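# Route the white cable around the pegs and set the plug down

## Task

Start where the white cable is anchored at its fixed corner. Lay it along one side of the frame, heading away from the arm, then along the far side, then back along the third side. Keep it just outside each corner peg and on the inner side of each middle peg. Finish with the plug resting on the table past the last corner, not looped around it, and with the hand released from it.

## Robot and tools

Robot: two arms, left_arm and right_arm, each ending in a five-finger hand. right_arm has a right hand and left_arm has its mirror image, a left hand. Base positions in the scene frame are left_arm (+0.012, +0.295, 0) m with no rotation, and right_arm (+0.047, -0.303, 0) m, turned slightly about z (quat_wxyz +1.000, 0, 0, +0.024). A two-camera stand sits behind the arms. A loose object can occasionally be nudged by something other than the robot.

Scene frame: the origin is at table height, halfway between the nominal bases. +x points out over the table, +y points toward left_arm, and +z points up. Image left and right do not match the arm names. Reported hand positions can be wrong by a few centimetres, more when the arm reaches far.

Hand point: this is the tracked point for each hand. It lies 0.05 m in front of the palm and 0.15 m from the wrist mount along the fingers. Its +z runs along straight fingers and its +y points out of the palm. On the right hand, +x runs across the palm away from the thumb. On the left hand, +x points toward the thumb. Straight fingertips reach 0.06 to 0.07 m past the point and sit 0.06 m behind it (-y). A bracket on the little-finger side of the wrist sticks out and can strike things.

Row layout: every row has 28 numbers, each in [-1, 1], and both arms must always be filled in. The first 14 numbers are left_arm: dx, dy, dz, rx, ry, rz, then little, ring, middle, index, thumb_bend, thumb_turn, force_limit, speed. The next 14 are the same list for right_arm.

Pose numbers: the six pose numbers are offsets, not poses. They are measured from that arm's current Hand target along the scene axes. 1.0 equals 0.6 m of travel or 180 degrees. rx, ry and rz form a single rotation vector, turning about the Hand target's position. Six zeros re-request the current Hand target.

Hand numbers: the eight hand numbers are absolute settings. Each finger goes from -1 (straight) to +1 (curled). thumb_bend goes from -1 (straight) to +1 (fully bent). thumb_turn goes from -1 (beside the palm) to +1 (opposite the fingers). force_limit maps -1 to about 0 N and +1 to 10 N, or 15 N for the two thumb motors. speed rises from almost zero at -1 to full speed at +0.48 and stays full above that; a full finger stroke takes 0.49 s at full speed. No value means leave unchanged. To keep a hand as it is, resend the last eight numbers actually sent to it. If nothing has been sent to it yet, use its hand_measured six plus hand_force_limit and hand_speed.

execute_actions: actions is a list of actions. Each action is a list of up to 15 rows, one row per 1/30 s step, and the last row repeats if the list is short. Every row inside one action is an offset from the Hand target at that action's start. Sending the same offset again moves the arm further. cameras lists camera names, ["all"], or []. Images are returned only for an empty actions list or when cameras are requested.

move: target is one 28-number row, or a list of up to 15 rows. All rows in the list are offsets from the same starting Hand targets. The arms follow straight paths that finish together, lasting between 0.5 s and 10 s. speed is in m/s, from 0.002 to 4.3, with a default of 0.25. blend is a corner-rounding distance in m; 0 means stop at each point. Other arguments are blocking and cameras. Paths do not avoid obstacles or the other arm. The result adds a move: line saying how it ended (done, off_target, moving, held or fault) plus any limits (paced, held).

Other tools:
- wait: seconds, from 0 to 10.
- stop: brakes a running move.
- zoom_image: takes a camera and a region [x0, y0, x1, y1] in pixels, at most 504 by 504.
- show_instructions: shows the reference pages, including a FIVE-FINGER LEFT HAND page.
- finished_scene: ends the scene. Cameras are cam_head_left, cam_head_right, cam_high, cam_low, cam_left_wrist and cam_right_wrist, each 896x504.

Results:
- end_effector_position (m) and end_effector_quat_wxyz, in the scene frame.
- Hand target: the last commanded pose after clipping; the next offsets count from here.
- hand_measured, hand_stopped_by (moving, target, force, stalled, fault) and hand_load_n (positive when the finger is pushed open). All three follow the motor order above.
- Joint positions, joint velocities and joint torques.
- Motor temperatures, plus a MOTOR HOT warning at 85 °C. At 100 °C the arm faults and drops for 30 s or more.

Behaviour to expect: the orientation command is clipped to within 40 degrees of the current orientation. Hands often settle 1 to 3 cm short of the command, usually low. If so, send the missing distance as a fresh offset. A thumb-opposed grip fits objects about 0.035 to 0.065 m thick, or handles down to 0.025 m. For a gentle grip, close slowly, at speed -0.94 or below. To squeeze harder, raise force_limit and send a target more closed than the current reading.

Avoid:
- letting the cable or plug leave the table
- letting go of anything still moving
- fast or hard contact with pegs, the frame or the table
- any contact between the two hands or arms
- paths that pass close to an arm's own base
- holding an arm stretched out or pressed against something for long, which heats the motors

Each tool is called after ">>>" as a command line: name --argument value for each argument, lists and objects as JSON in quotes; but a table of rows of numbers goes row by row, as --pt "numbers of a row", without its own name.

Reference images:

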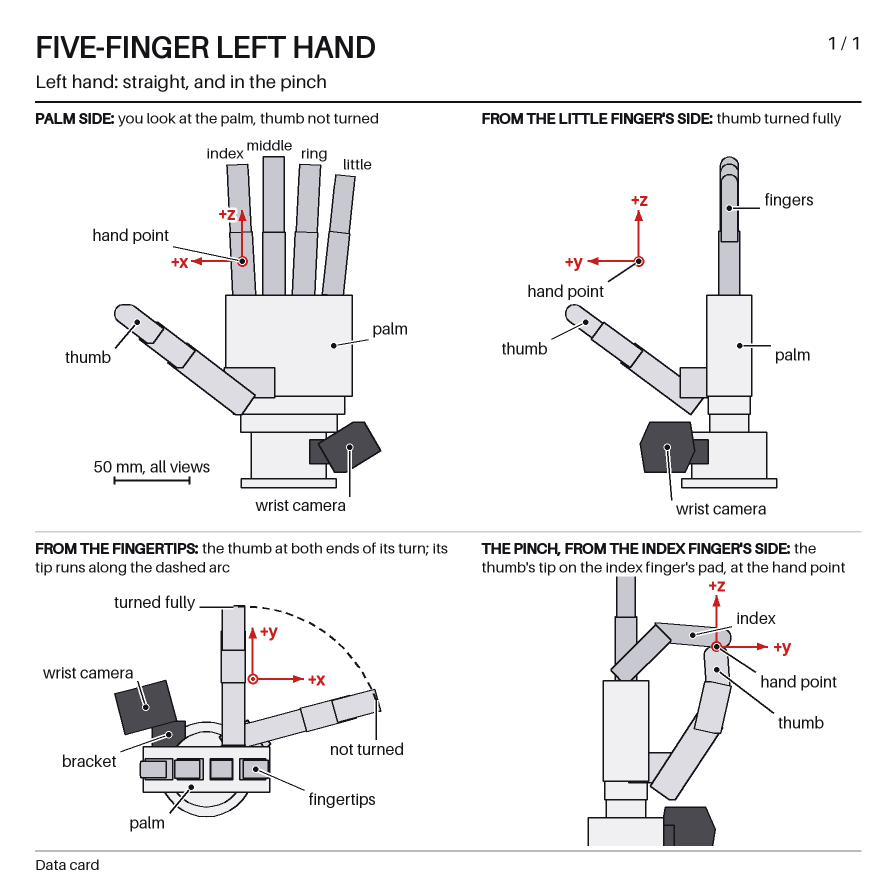

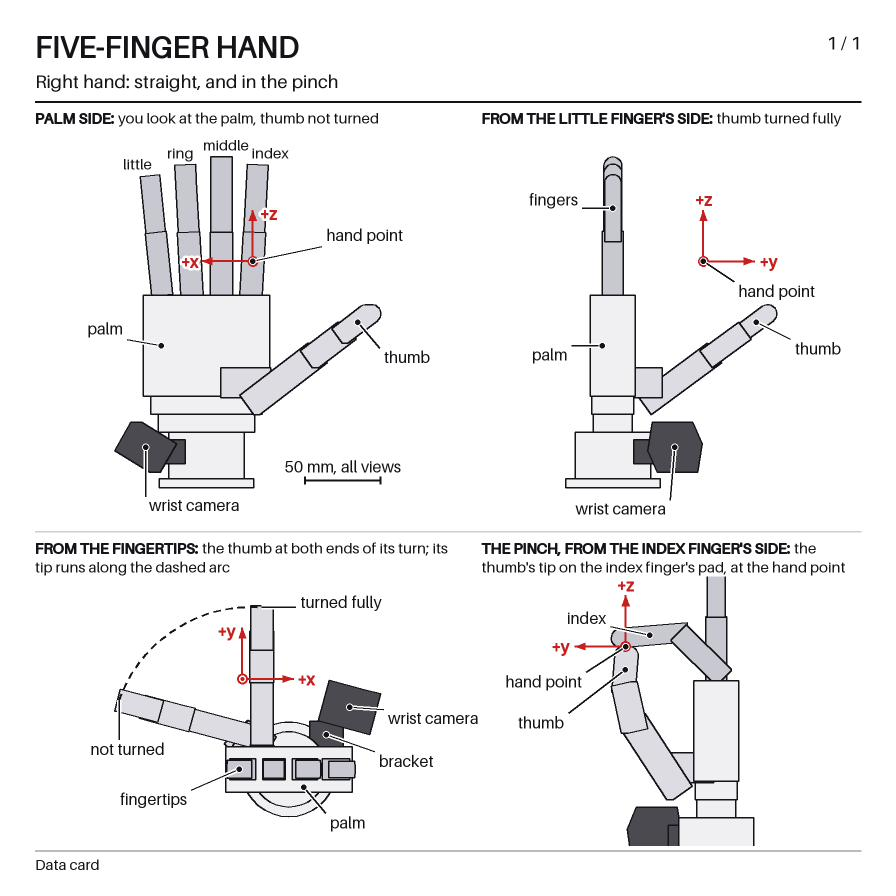

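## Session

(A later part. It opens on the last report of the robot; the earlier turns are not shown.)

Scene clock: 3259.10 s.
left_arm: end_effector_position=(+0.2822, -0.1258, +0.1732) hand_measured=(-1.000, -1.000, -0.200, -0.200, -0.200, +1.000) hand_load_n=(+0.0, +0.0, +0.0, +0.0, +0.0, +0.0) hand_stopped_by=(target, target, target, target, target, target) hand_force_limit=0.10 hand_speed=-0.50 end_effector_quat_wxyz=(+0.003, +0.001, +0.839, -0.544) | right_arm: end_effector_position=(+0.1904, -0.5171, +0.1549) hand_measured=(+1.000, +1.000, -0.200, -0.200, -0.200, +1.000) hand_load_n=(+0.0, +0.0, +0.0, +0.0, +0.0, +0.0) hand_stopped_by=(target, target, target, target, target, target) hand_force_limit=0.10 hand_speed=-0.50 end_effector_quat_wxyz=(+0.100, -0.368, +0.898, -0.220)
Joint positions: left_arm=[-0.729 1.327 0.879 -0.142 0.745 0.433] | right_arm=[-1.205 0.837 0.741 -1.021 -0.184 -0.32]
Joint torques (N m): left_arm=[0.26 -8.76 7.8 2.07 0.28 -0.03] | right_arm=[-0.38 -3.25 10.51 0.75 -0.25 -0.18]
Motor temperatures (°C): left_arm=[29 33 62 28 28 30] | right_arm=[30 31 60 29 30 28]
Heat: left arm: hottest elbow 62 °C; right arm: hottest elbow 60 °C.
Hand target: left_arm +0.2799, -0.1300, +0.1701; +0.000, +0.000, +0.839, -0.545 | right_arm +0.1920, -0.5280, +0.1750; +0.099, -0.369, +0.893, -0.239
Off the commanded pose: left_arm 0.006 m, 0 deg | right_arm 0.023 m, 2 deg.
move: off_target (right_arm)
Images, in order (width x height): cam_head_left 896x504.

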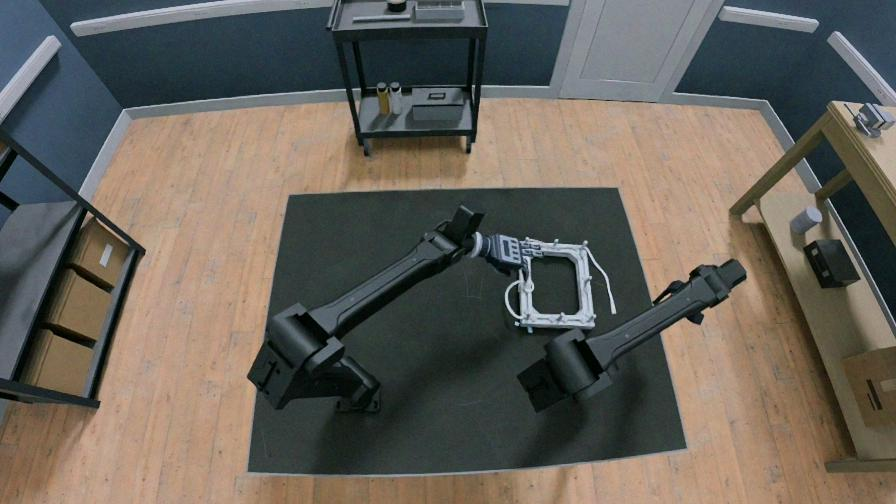

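>>> move --target '[0.0085,-0.1133,-0.1333,0.005,0,0,-1,-1,-0.2,-0.2,-0.2,1,0.1,-0.5,0,0,0,0,0,0,1,1,-0.2,-0.2,-0.2,1,0.1,-0.5]' --speed 0.12 --cameras '["cam_head_left","cam_left_wrist"]'

>>> zoom_image --camera "cam_left_wrist" --region '[220, 80, 600, 460]'

>>> zoom_image --camera "cam_head_left" --region '[500, 255, 560, 315]'

Scene clock: 3266.43 s.
left_arm: end_effector_position=(+0.2789, -0.1843, +0.0809) hand_measured=(-1.000, -1.000, -0.200, -0.200, -0.200, +1.000) hand_load_n=(+0.0, +0.0, +0.0, +0.0, +0.0, +0.0) hand_stopped_by=(target, target, target, target, target, target) hand_force_limit=0.10 hand_speed=-0.50 end_effector_quat_wxyz=(-0.006, -0.004, +0.849, -0.528) | right_arm: end_effector_position=(+0.1904, -0.5171, +0.1549) hand_measured=(+1.000, +1.000, -0.200, -0.200, -0.200, +1.000) hand_load_n=(+0.0, +0.0, +0.0, +0.0, +0.0, +0.0) hand_stopped_by=(target, target, target, target, target, target) hand_force_limit=0.10 hand_speed=-0.50 end_effector_quat_wxyz=(+0.100, -0.368, +0.898, -0.220)
Joint positions: left_arm=[-0.837 1.581 0.879 0.112 0.65 0.37] | right_arm=[-1.205 0.837 0.741 -1.021 -0.184 -0.32]
Joint torques (N m): left_arm=[-0.15 -11.22 9.07 2.03 0.24 -0.04] | right_arm=[-0.97 -3.19 10.32 0.69 -0.27 -0.21]
Motor temperatures (°C): left_arm=[29 33 61 28 28 30] | right_arm=[30 31 59 29 30 28]
Heat: left arm: hottest elbow 61 °C; right arm: hottest elbow 59 °C.
Hand target: left_arm +0.2849, -0.1981, +0.0901; +0.000, +0.000, +0.843, -0.538 | right_arm +0.1920, -0.5280, +0.1750; +0.099, -0.369, +0.893, -0.239
Off the commanded pose: left_arm 0.018 m, 2 deg | right_arm 0.023 m, 2 deg.
move: off_target (left_arm, right_arm)
Images, in order (width x height): cam_head_left 896x504, cam_left_wrist 896x504.

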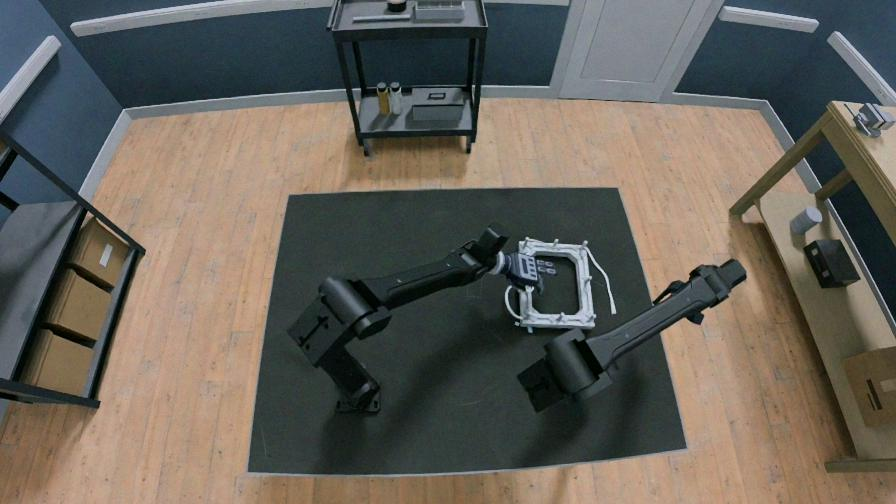

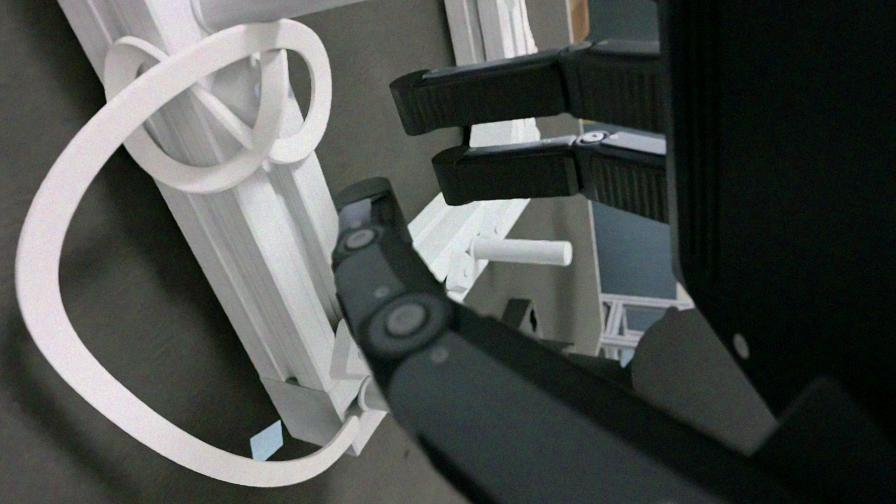

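Scaled by 1.326 from the camera's 896x504 image, which has a finer 1280x720 frame.

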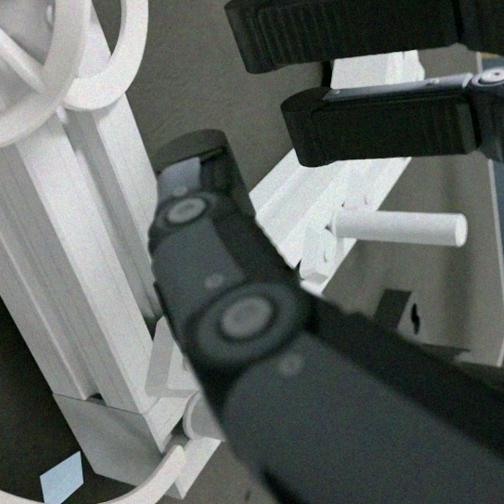

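Scaled by 8.400 from the camera's 896x504 image, which has a finer 1280x720 frame.

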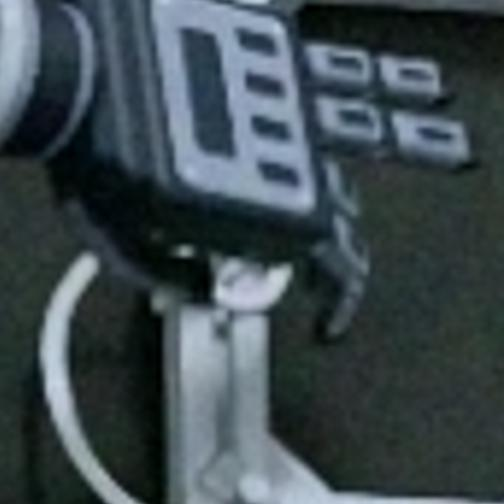

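>>> zoom_image --camera "cam_left_wrist" --region '[60, 0, 360, 220]'

Scaled by 1.680 from the camera's 896x504 image, which has a finer 1280x720 frame.

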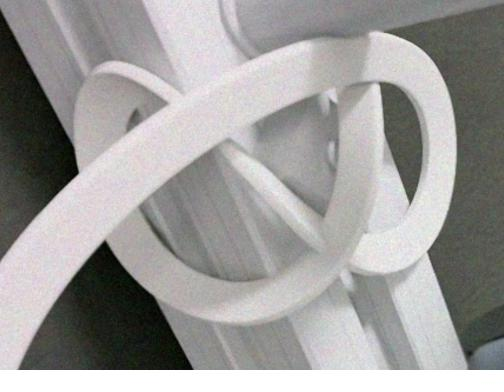

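>>> move --pt "0 0 0.0667 0 0 0 -1 -1 -0.2 -0.2 -0.2 1 0.1 -0.5 0 0 0 0 0 0 1 1 -0.2 -0.2 -0.2 1 0.1 -0.5" --pt "-0.015 0.1367 0.05 -0.072 0 0 1 1 -0.2 -0.2 -0.2 1 0.1 -0.5 0 0 0 0 0 0 1 1 -0.2 -0.2 -0.2 1 0.1 -0.5" --pt "-0.015 0.1367 -0.0667 -0.072 0 0 1 1 -0.2 -0.2 -0.2 1 0.1 -0.5 0 0 0 0 0 0 1 1 -0.2 -0.2 -0.2 1 0.1 -0.5" --speed 0.15 --cameras '["cam_head_left","cam_left_wrist"]'

>>> zoom_image --camera "cam_head_left" --region '[490, 265, 550, 325]'

Scene clock: 3320.87 s.
left_arm: end_effector_position=(+0.2719, -0.1176, +0.0528) hand_measured=(+1.000, +1.000, -0.200, -0.200, -0.200, +1.000) hand_load_n=(+0.0, +0.0, +0.0, +0.0, +0.5, +0.0) hand_stopped_by=(target, target, target, target, target, target) hand_force_limit=0.10 hand_speed=-0.50 end_effector_quat_wxyz=(-0.001, +0.006, +0.778, -0.628) | right_arm: end_effector_position=(+0.1904, -0.5171, +0.1549) hand_measured=(+1.000, +1.000, -0.200, -0.200, -0.200, +1.000) hand_load_n=(+0.0, +0.0, +0.0, +0.0, +0.0, +0.0) hand_stopped_by=(target, target, target, target, target, target) hand_force_limit=0.10 hand_speed=-0.50 end_effector_quat_wxyz=(+0.100, -0.368, +0.898, -0.220)
Joint positions: left_arm=[-0.679 1.623 0.589 0.7 0.874 0.266] | right_arm=[-1.205 0.837 0.741 -1.021 -0.184 -0.32]
Joint torques (N m): left_arm=[1.61 -9.11 5.2 2.15 0.34 -0.01] | right_arm=[-0.09 -3.49 10.61 0.76 -0.25 -0.22]
Motor temperatures (°C): left_arm=[29 34 58 28 28 30] | right_arm=[30 31 58 29 30 28]
Heat: left arm: hottest elbow 58 °C; right arm: hottest elbow 58 °C.
Hand target: left_arm +0.2759, -0.1160, +0.0500; +0.000, +0.000, +0.777, -0.630 | right_arm +0.1920, -0.5280, +0.1750; +0.099, -0.369, +0.893, -0.239
Off the commanded pose: left_arm 0.005 m, 1 deg | right_arm 0.023 m, 2 deg.
move: off_target (right_arm)
Images, in order (width x height): cam_head_left 896x504, cam_left_wrist 896x504.

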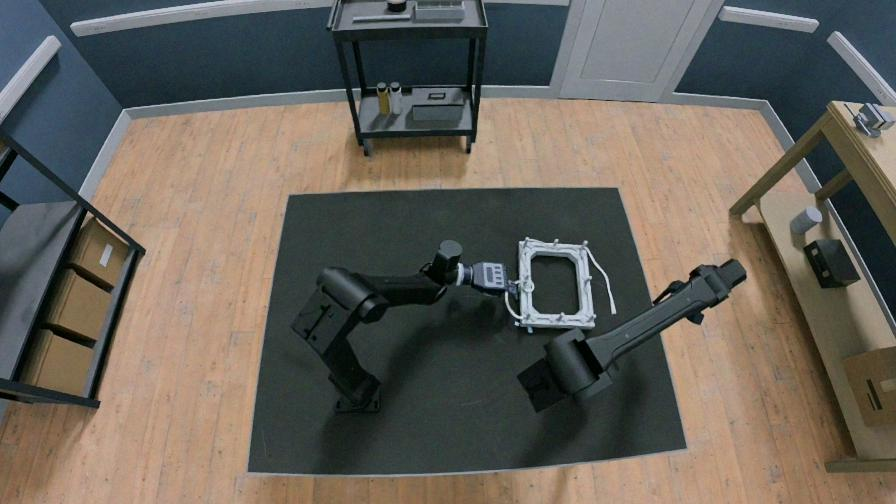

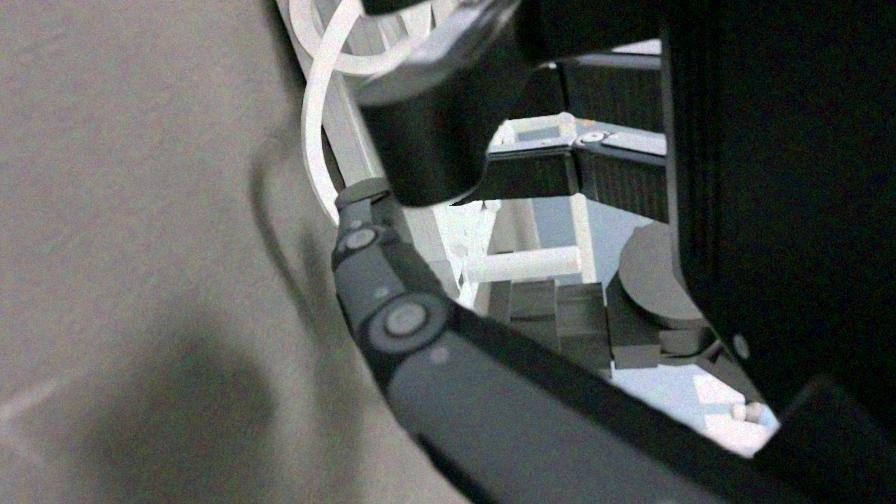

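Scaled by 8.400 from the camera's 896x504 image, which has a finer 1280x720 frame.

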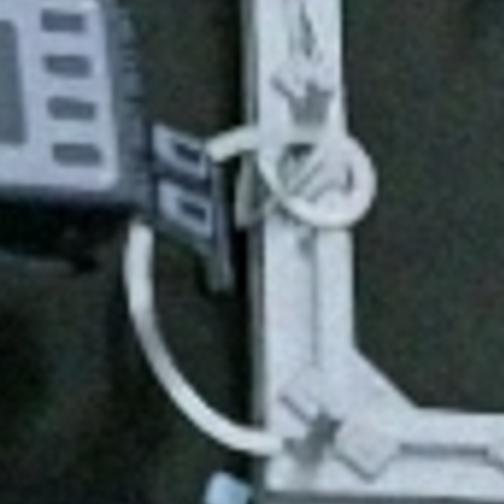

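>>> move --target '[0.0,-0.0033,-0.0267,0,0,0,1,1,-0.2,-0.2,-0.2,1,0.1,-0.5,0,0,0,0,0,0,1,1,-0.2,-0.2,-0.2,1,0.1,-0.5]' --speed 0.06 --cameras '["cam_left_wrist"]'

>>> zoom_image --camera "cam_left_wrist" --region '[220, 0, 520, 300]'

Scene clock: 3338.43 s.
left_arm: end_effector_position=(+0.2740, -0.1193, +0.0383) hand_measured=(+1.000, +1.000, -0.200, -0.200, -0.200, +1.000) hand_load_n=(+0.0, +0.0, +0.0, +0.0, +0.0, +0.0) hand_stopped_by=(target, target, target, target, target, target) hand_force_limit=0.10 hand_speed=-0.50 end_effector_quat_wxyz=(+0.001, +0.007, +0.777, -0.630) | right_arm: end_effector_position=(+0.1904, -0.5171, +0.1549) hand_measured=(+1.000, +1.000, -0.200, -0.200, -0.200, +1.000) hand_load_n=(+0.0, +0.0, +0.0, +0.0, +0.5, +0.0) hand_stopped_by=(target, target, target, target, target, target) hand_force_limit=0.10 hand_speed=-0.50 end_effector_quat_wxyz=(+0.100, -0.368, +0.898, -0.220)
Joint positions: left_arm=[-0.679 1.676 0.589 0.759 0.874 0.266] | right_arm=[-1.205 0.837 0.741 -1.021 -0.184 -0.32]
Joint torques (N m): left_arm=[1.38 -9.29 4.71 2.1 0.17 -0.04] | right_arm=[-0.03 -2.78 10.58 0.84 -0.3 -0.15]
Motor temperatures (°C): left_arm=[29 34 57 28 28 30] | right_arm=[30 31 58 29 30 28]
Heat: left arm: hottest elbow 57 °C; right arm: hottest elbow 58 °C.
Hand target: left_arm +0.2759, -0.1180, +0.0340; +0.000, +0.000, +0.777, -0.630 | right_arm +0.1920, -0.5280, +0.1750; +0.099, -0.369, +0.893, -0.239
Off the commanded pose: left_arm 0.005 m, 1 deg | right_arm 0.023 m, 2 deg.
move: off_target (right_arm)
Images, in order (width x height): cam_left_wrist 896x504.

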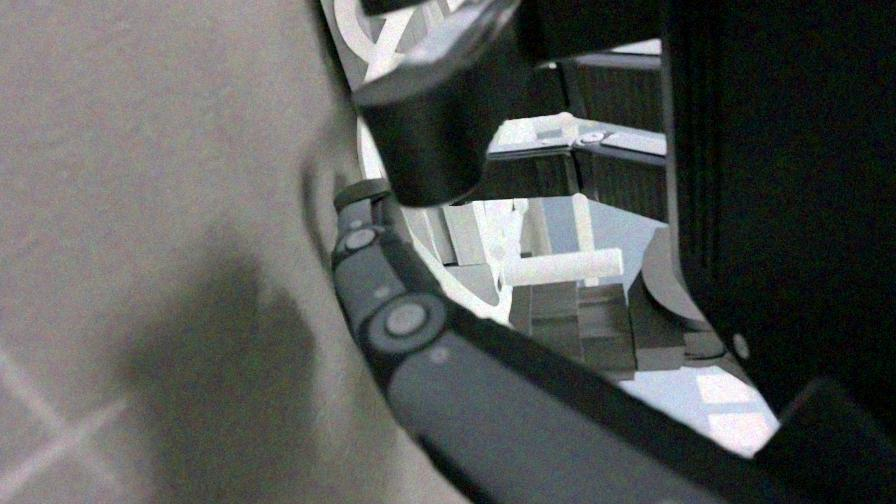

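Scaled by 1.680 from the camera's 896x504 image, which has a finer 1280x720 frame.

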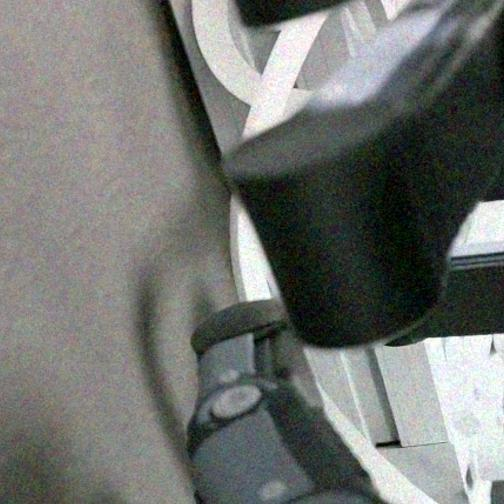

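>>> execute_actions --actions '[[[0,0,0,0,0,0,1,1,0.5,0.5,-0.2,1,0.1,-0.9,0,0,0,0,0,0,1,1,-0.2,-0.2,-0.2,1,0.1,-0.5]],[[0,0,0,0,0,0,1,1,0.5,0.5,-0.2,1,0.1,-0.9,0,0,0,0,0,0,1,1,-0.2,-0.2,-0.2,1,0.1,-0.5]],[[0,0,0,0,0,0,1,1,0.5,0.5,-0.2,1,0.1,-0.9,0,0,0,0,0,0,1,1,-0.2,-0.2,-0.2,1,0.1,-0.5]]]' --cameras '["cam_left_wrist"]'

>>> zoom_image --camera "cam_left_wrist" --region '[220, 0, 520, 300]'

Scene clock: 3345.43 s.
left_arm: end_effector_position=(+0.2739, -0.1193, +0.0384) hand_measured=(+1.000, +1.000, +0.254, +0.292, -0.200, +1.000) hand_load_n=(+0.0, +0.0, +5.5, +7.5, +2.0, +0.5) hand_stopped_by=(target, target, force, force, target, target) hand_force_limit=0.10 hand_speed=-0.90 end_effector_quat_wxyz=(+0.000, +0.006, +0.777, -0.630) | right_arm: end_effector_position=(+0.1904, -0.5171, +0.1549) hand_measured=(+1.000, +1.000, -0.200, -0.200, -0.200, +1.000) hand_load_n=(+0.0, +0.0, +0.0, +0.0, +0.0, +0.0) hand_stopped_by=(target, target, target, target, target, target) hand_force_limit=0.10 hand_speed=-0.50 end_effector_quat_wxyz=(+0.100, -0.368, +0.898, -0.220)
Joint positions: left_arm=[-0.679 1.676 0.589 0.759 0.873 0.264] | right_arm=[-1.205 0.837 0.741 -1.021 -0.184 -0.32]
Joint torques (N m): left_arm=[1.32 -9.35 4.72 2.17 0.17 -0.01] | right_arm=[-0.97 -3.6 10.56 0.64 -0.27 -0.19]
Motor temperatures (°C): left_arm=[29 34 57 28 28 30] | right_arm=[30 31 58 29 30 28]
Heat: left arm: hottest elbow 57 °C; right arm: hottest elbow 58 °C.
Hand target: left_arm +0.2760, -0.1180, +0.0340; +0.000, +0.000, +0.777, -0.630 | right_arm +0.1920, -0.5280, +0.1750; +0.099, -0.369, +0.893, -0.239
Off the commanded pose: left_arm 0.005 m, 1 deg | right_arm 0.023 m, 2 deg.
Images, in order (width x height): cam_left_wrist 896x504.

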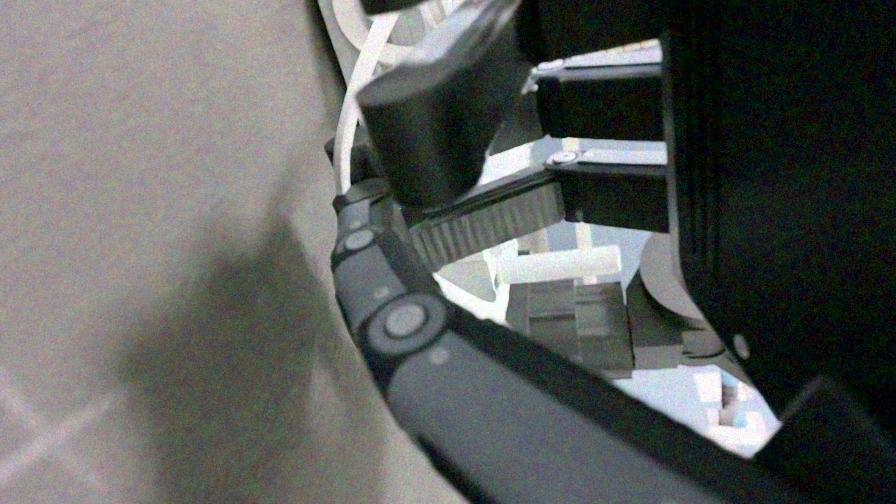

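Scaled by 1.680 from the camera's 896x504 image, which has a finer 1280x720 frame.

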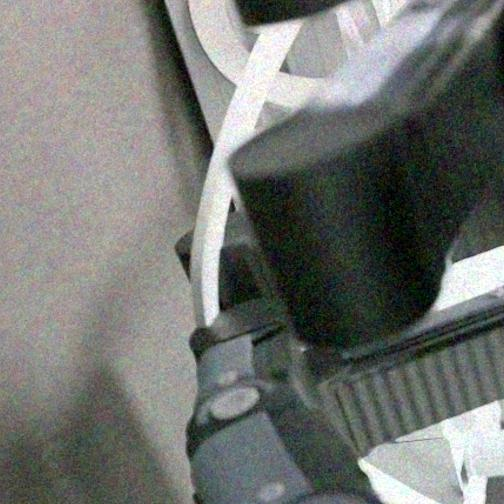

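>>> move --target '[0.0,0.0,0.0833,0,0,0,1,1,0.5,0.5,-0.2,1,0.1,-0.9,0,0,0,0,0,0,1,1,-0.2,-0.2,-0.2,1,0.1,-0.5]' --speed 0.08 --cameras '["cam_left_wrist","cam_head_left"]'

>>> zoom_image --camera "cam_head_left" --region '[490, 265, 550, 325]'

Scene clock: 3352.27 s.
left_arm: end_effector_position=(+0.2672, -0.1141, +0.0757) hand_measured=(+1.000, +1.000, +0.254, +0.292, -0.200, +1.000) hand_load_n=(+0.0, +0.0, +5.0, +7.5, +2.0, +0.5) hand_stopped_by=(target, target, force, force, target, target) hand_force_limit=0.10 hand_speed=-0.90 end_effector_quat_wxyz=(-0.004, +0.002, +0.779, -0.627) | right_arm: end_effector_position=(+0.1904, -0.5171, +0.1549) hand_measured=(+1.000, +1.000, -0.200, -0.200, -0.200, +1.000) hand_load_n=(+0.0, +0.0, +0.0, +0.0, +0.0, +0.0) hand_stopped_by=(target, target, target, target, target, target) hand_force_limit=0.10 hand_speed=-0.50 end_effector_quat_wxyz=(+0.100, -0.368, +0.898, -0.220)
Joint positions: left_arm=[-0.679 1.539 0.589 0.61 0.873 0.261] | right_arm=[-1.205 0.837 0.741 -1.021 -0.184 -0.32]
Joint torques (N m): left_arm=[1.38 -10.11 7.31 0.94 0.18 0.02] | right_arm=[0.09 -2.37 10.41 0.7 -0.19 -0.19]
Motor temperatures (°C): left_arm=[29 34 56 28 28 30] | right_arm=[30 31 58 29 30 28]
Heat: left arm: hottest elbow 56 °C; right arm: hottest elbow 58 °C.
Hand target: left_arm +0.2760, -0.1180, +0.0840; +0.000, +0.000, +0.777, -0.630 | right_arm +0.1920, -0.5280, +0.1750; +0.099, -0.369, +0.893, -0.239
Off the commanded pose: left_arm 0.013 m, 1 deg | right_arm 0.023 m, 2 deg.
move: off_target (left_arm, right_arm)
Images, in order (width x height): cam_head_left 896x504, cam_left_wrist 896x504.

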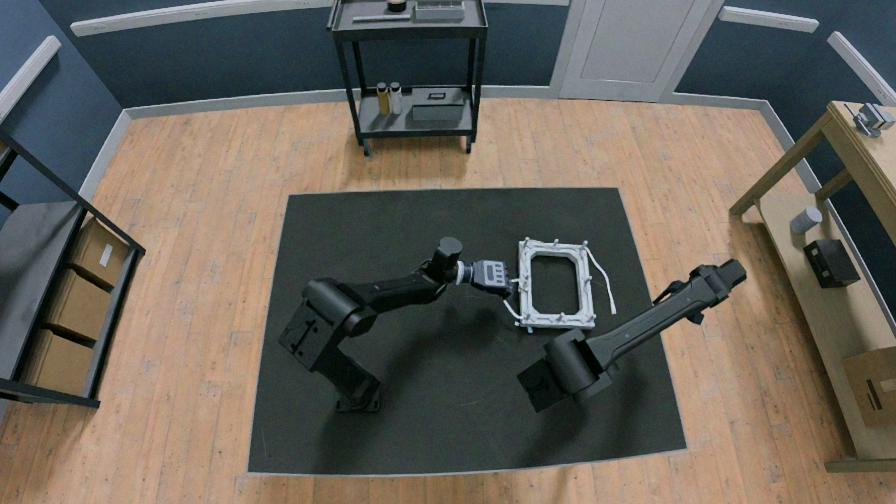

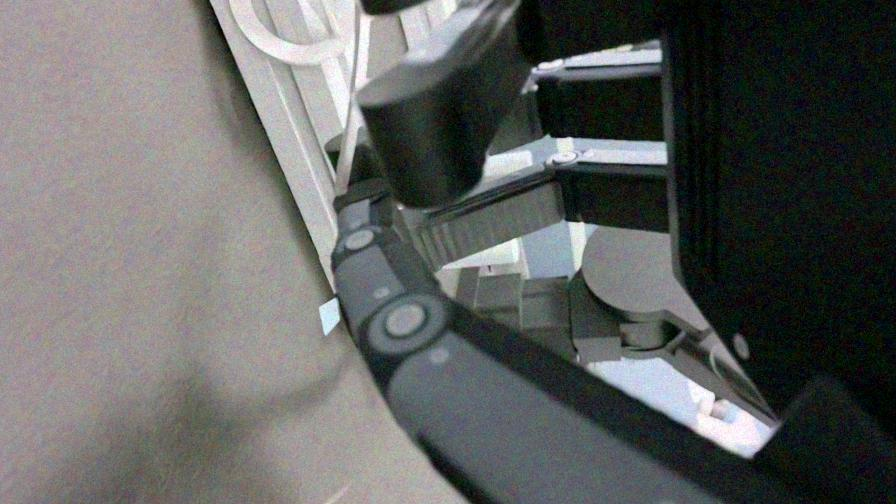

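Scaled by 8.400 from the camera's 896x504 image, which has a finer 1280x720 frame.

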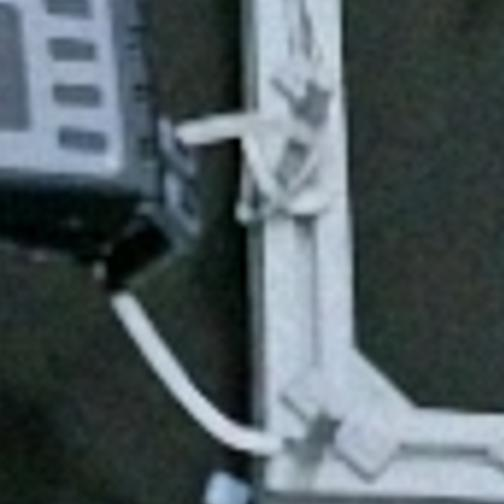

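>>> move --target '[-0.0067,0.045,0.0,0,0,0,1,1,0.5,0.5,-0.2,1,0.1,-0.9,0,0,0,0,0,0,1,1,-0.2,-0.2,-0.2,1,0.1,-0.5]' --speed 0.05 --cameras '["cam_left_wrist","cam_head_left","cam_high"]'

>>> zoom_image --camera "cam_head_left" --region '[490, 265, 550, 325]'

>>> zoom_image --camera "cam_left_wrist" --region '[120, 0, 480, 300]'

>>> zoom_image --camera "cam_high" --region '[310, 60, 410, 160]'

Scene clock: 3393.27 s.
left_arm: end_effector_position=(+0.2706, -0.0951, +0.0852) hand_measured=(+1.000, +1.000, +0.254, +0.292, -0.200, +1.000) hand_load_n=(+0.0, +0.0, +5.0, +7.5, +1.5, +0.0) hand_stopped_by=(target, target, force, force, target, target) hand_force_limit=0.10 hand_speed=-0.90 end_effector_quat_wxyz=(-0.002, +0.001, +0.775, -0.632) | right_arm: end_effector_position=(+0.1904, -0.5171, +0.1549) hand_measured=(+1.000, +1.000, -0.200, -0.200, -0.200, +1.000) hand_load_n=(+0.5, +0.0, +0.0, +0.0, +0.0, +0.0) hand_stopped_by=(target, target, target, target, target, target) hand_force_limit=0.10 hand_speed=-0.50 end_effector_quat_wxyz=(+0.100, -0.368, +0.898, -0.220)
Joint positions: left_arm=[-0.63 1.494 0.566 0.592 0.918 0.268] | right_arm=[-1.205 0.837 0.741 -1.021 -0.184 -0.32]
Joint torques (N m): left_arm=[1.61 -9.64 5.55 0.9 0.37 0.23] | right_arm=[-0.62 -4.19 10.44 0.62 -0.23 -0.18]
Motor temperatures (°C): left_arm=[29 34 57 28 28 30] | right_arm=[30 31 59 29 30 28]
Heat: left arm: hottest elbow 57 °C; right arm: hottest elbow 59 °C.
Hand target: left_arm +0.2720, -0.0910, +0.0841; +0.000, +0.000, +0.777, -0.630 | right_arm +0.1920, -0.5280, +0.1750; +0.099, -0.369, +0.893, -0.239
Off the commanded pose: left_arm 0.004 m, 0 deg | right_arm 0.023 m, 2 deg.
move: off_target (right_arm)
Images, in order (width x height): cam_head_left 896x504, cam_high 896x504, cam_left_wrist 896x504.

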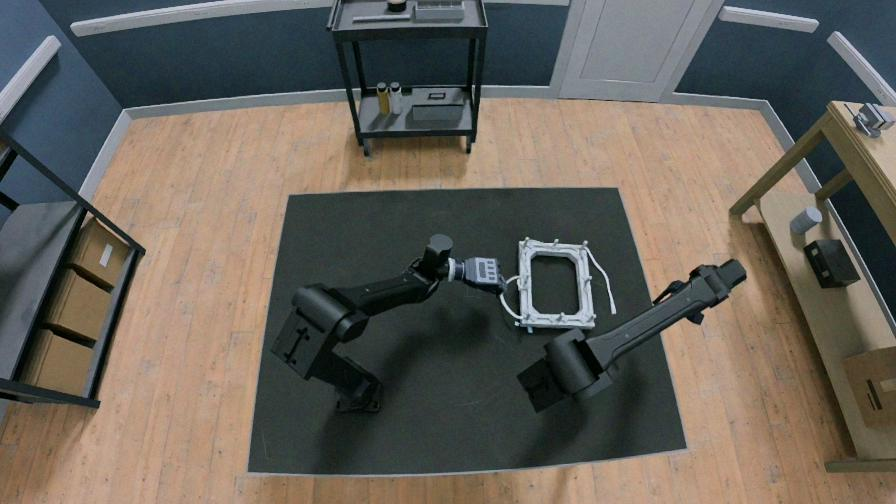

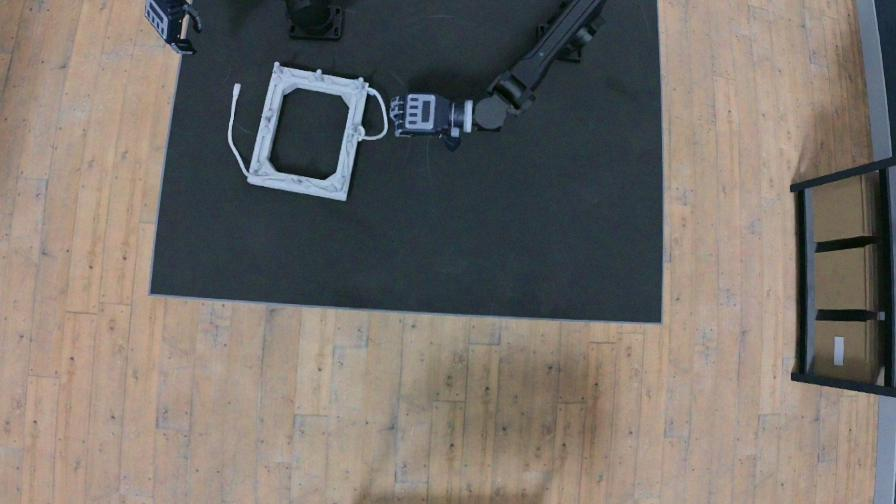

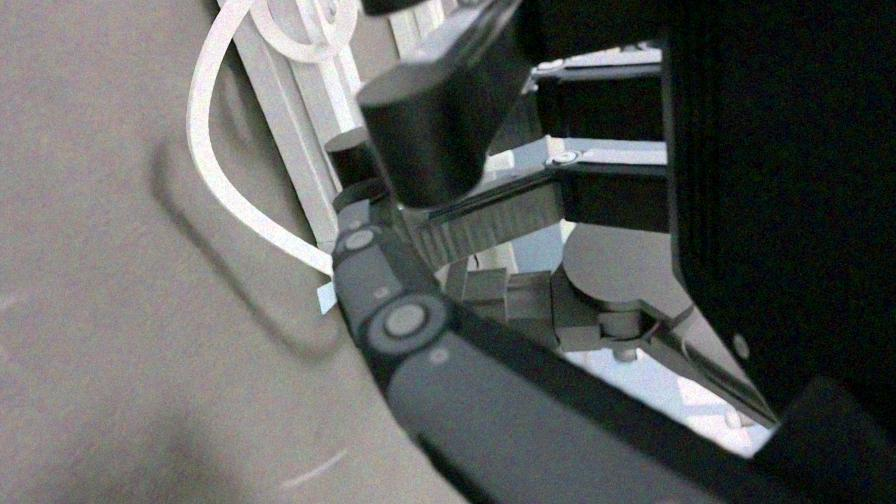

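Scaled by 8.400 from the camera's 896x504 image, which has a finer 1280x720 frame.

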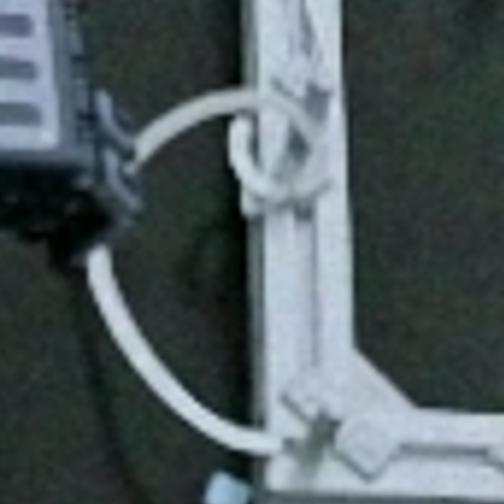

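Scaled by 1.400 from the camera's 896x504 image, which has a finer 1280x720 frame.

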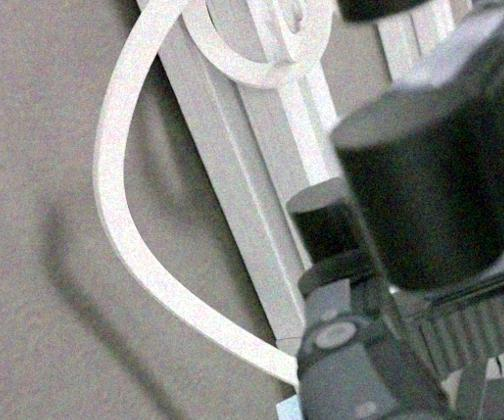

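Scaled by 5.040 from the camera's 896x504 image, which has a finer 1280x720 frame.

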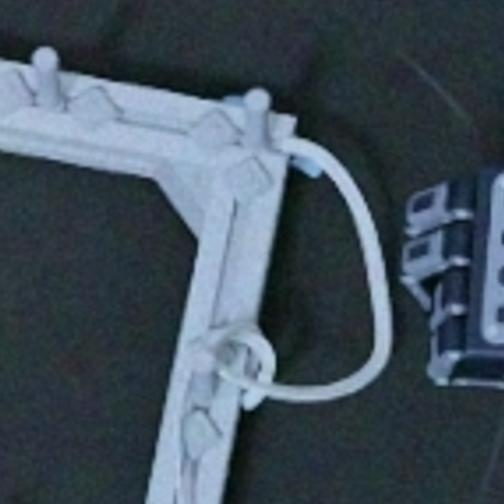

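>>> execute_actions --actions '[]' --cameras '["all"]'

Scene clock: 3425.33 s.
left_arm: end_effector_position=(+0.2706, -0.0950, +0.0851) hand_measured=(+1.000, +1.000, +0.254, +0.292, -0.200, +1.000) hand_load_n=(+0.0, +0.0, +4.5, +7.5, +1.5, +0.5) hand_stopped_by=(target, target, force, force, target, target) hand_force_limit=0.10 hand_speed=-0.90 end_effector_quat_wxyz=(-0.002, +0.001, +0.775, -0.632) | right_arm: end_effector_position=(+0.1904, -0.5171, +0.1549) hand_measured=(+1.000, +1.000, -0.200, -0.200, -0.200, +1.000) hand_load_n=(+0.0, +0.0, +0.0, +0.0, +0.0, +0.0) hand_stopped_by=(target, target, target, target, target, target) hand_force_limit=0.10 hand_speed=-0.50 end_effector_quat_wxyz=(+0.100, -0.368, +0.898, -0.220)
Joint positions: left_arm=[-0.63 1.494 0.566 0.591 0.918 0.269] | right_arm=[-1.205 0.837 0.741 -1.021 -0.184 -0.32]
Joint velocities: within noise
Joint torques (N m): left_arm=[1.55 -9.64 5.56 0.94 0.37 0.21] | right_arm=[-1.14 -2.67 10.52 0.81 -0.3 -0.27]
Motor temperatures (°C): left_arm=[29 34 54 28 28 30] | right_arm=[30 31 59 29 30 28]
Heat: left arm: hottest elbow 54 °C; right arm: hottest elbow 59 °C.
Hand target: left_arm +0.2720, -0.0910, +0.0840; +0.000, +0.000, +0.777, -0.630 | right_arm +0.1920, -0.5280, +0.1750; +0.099, -0.369, +0.893, -0.239
Off the commanded pose: left_arm 0.004 m, 0 deg | right_arm 0.023 m, 2 deg.

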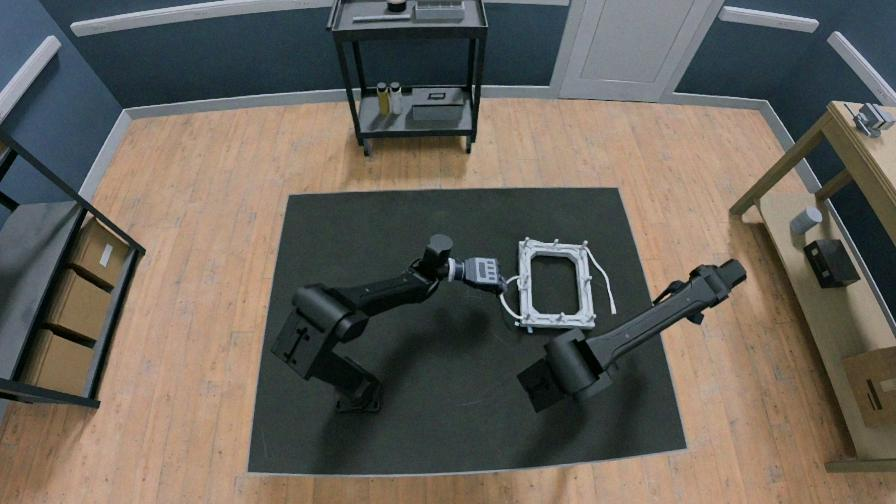

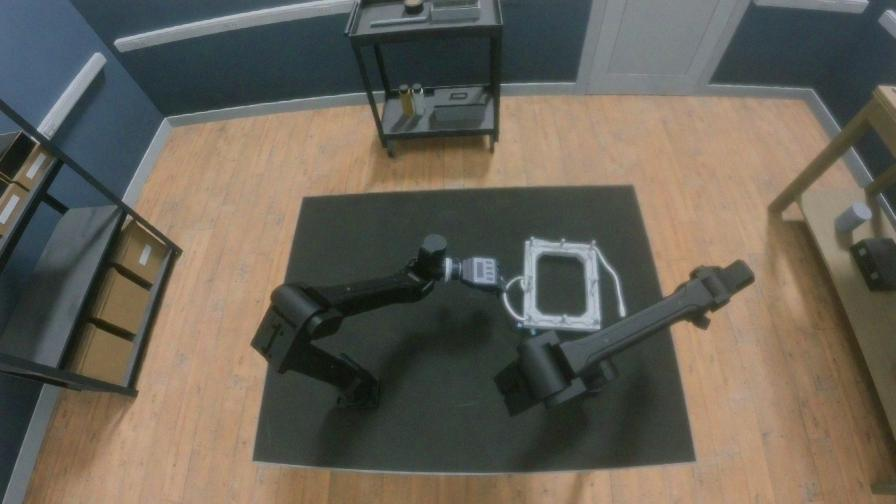

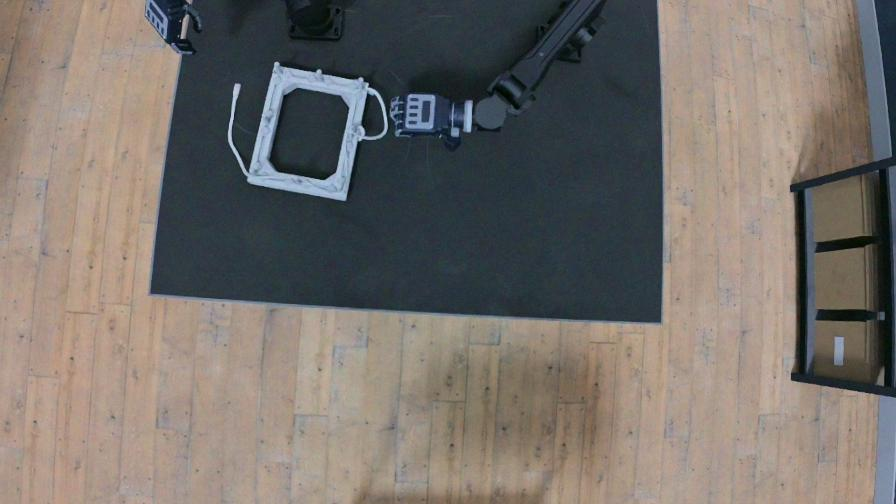

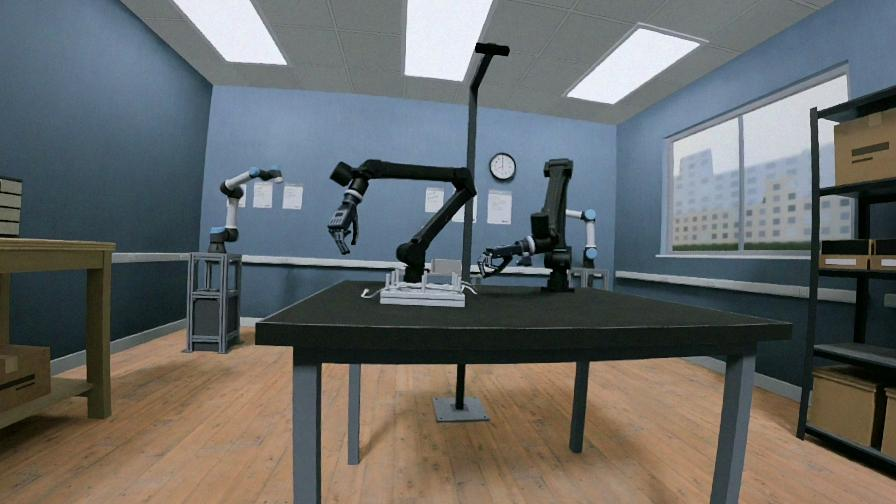

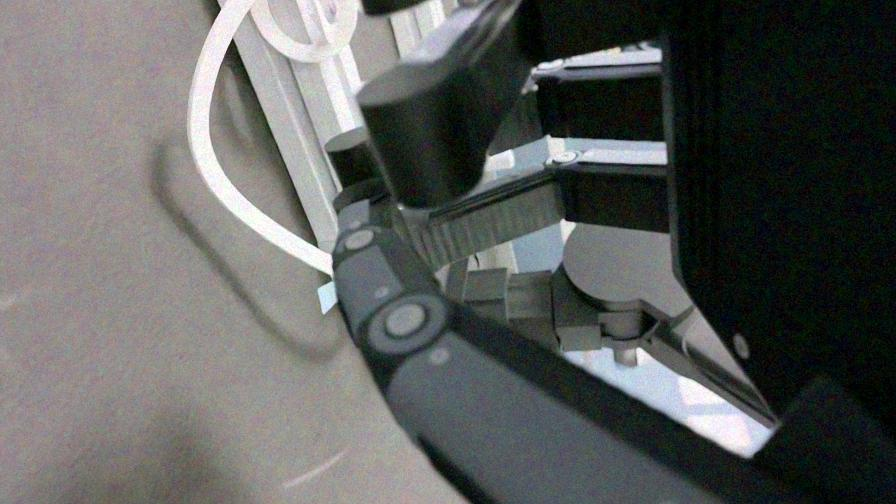

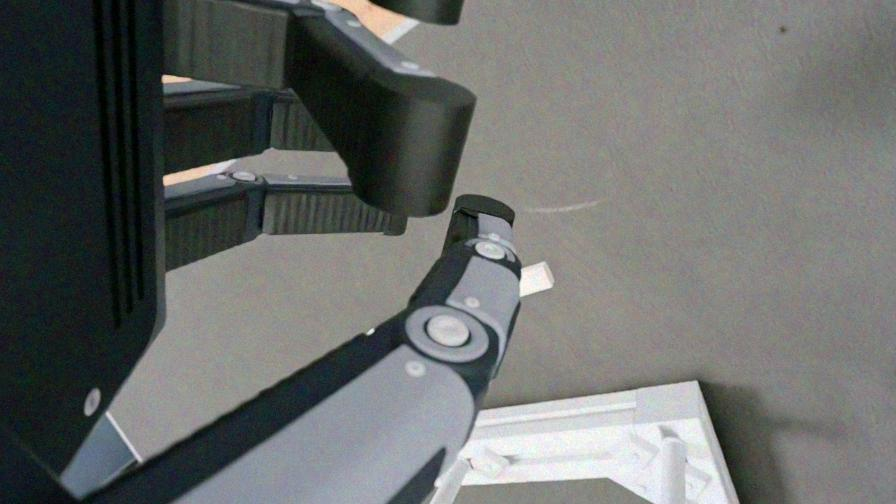

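>>> zoom_image --camera "cam_head_left" --region '[480, 220, 640, 340]'

>>> zoom_image --camera "cam_high" --region '[220, 50, 400, 210]'

>>> zoom_image --camera "cam_left_wrist" --region '[150, 0, 450, 200]'

Scaled by 3.150 from the camera's 896x504 image, which has a finer 1280x720 frame.

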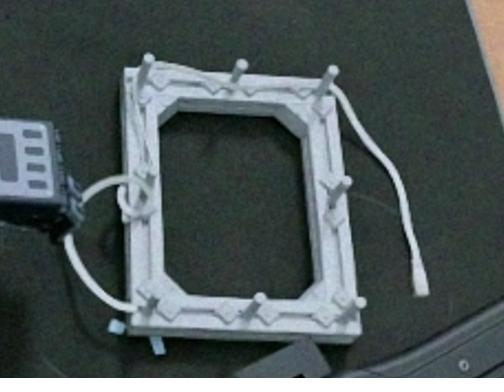

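Scaled by 2.800 from the camera's 896x504 image, which has a finer 1280x720 frame.

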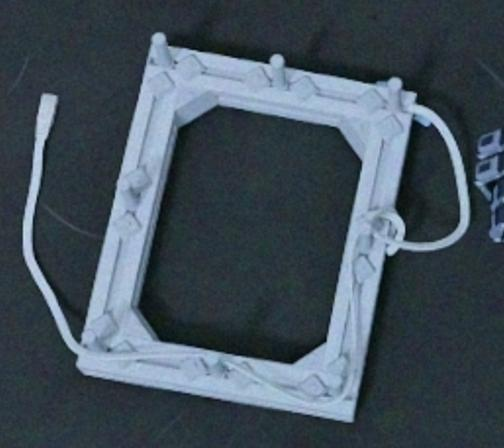

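Scaled by 1.680 from the camera's 896x504 image, which has a finer 1280x720 frame.

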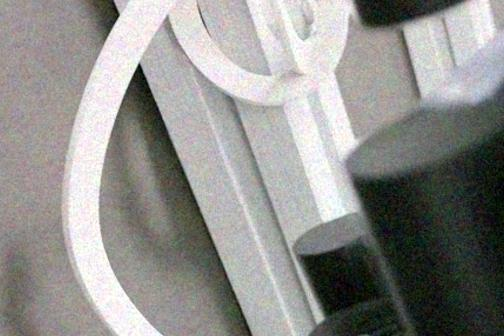

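>>> zoom_image --camera "cam_head_left" --region '[510, 260, 550, 300]'

>>> zoom_image --camera "cam_high" --region '[335, 110, 385, 160]'

>>> zoom_image --camera "cam_left_wrist" --region '[200, 0, 400, 110]'

Scaled by 12.600 from the camera's 896x504 image, which has a finer 1280x720 frame.

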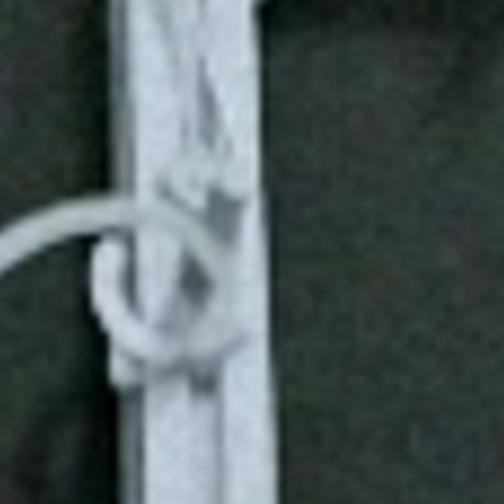

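Scaled by 10.080 from the camera's 896x504 image, which has a finer 1280x720 frame.

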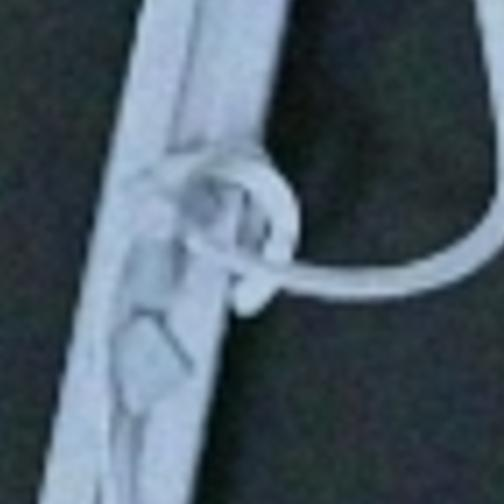

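Scaled by 2.520 from the camera's 896x504 image, which has a finer 1280x720 frame.

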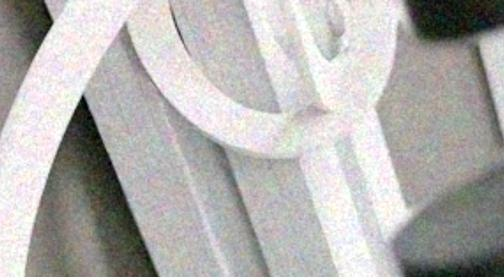

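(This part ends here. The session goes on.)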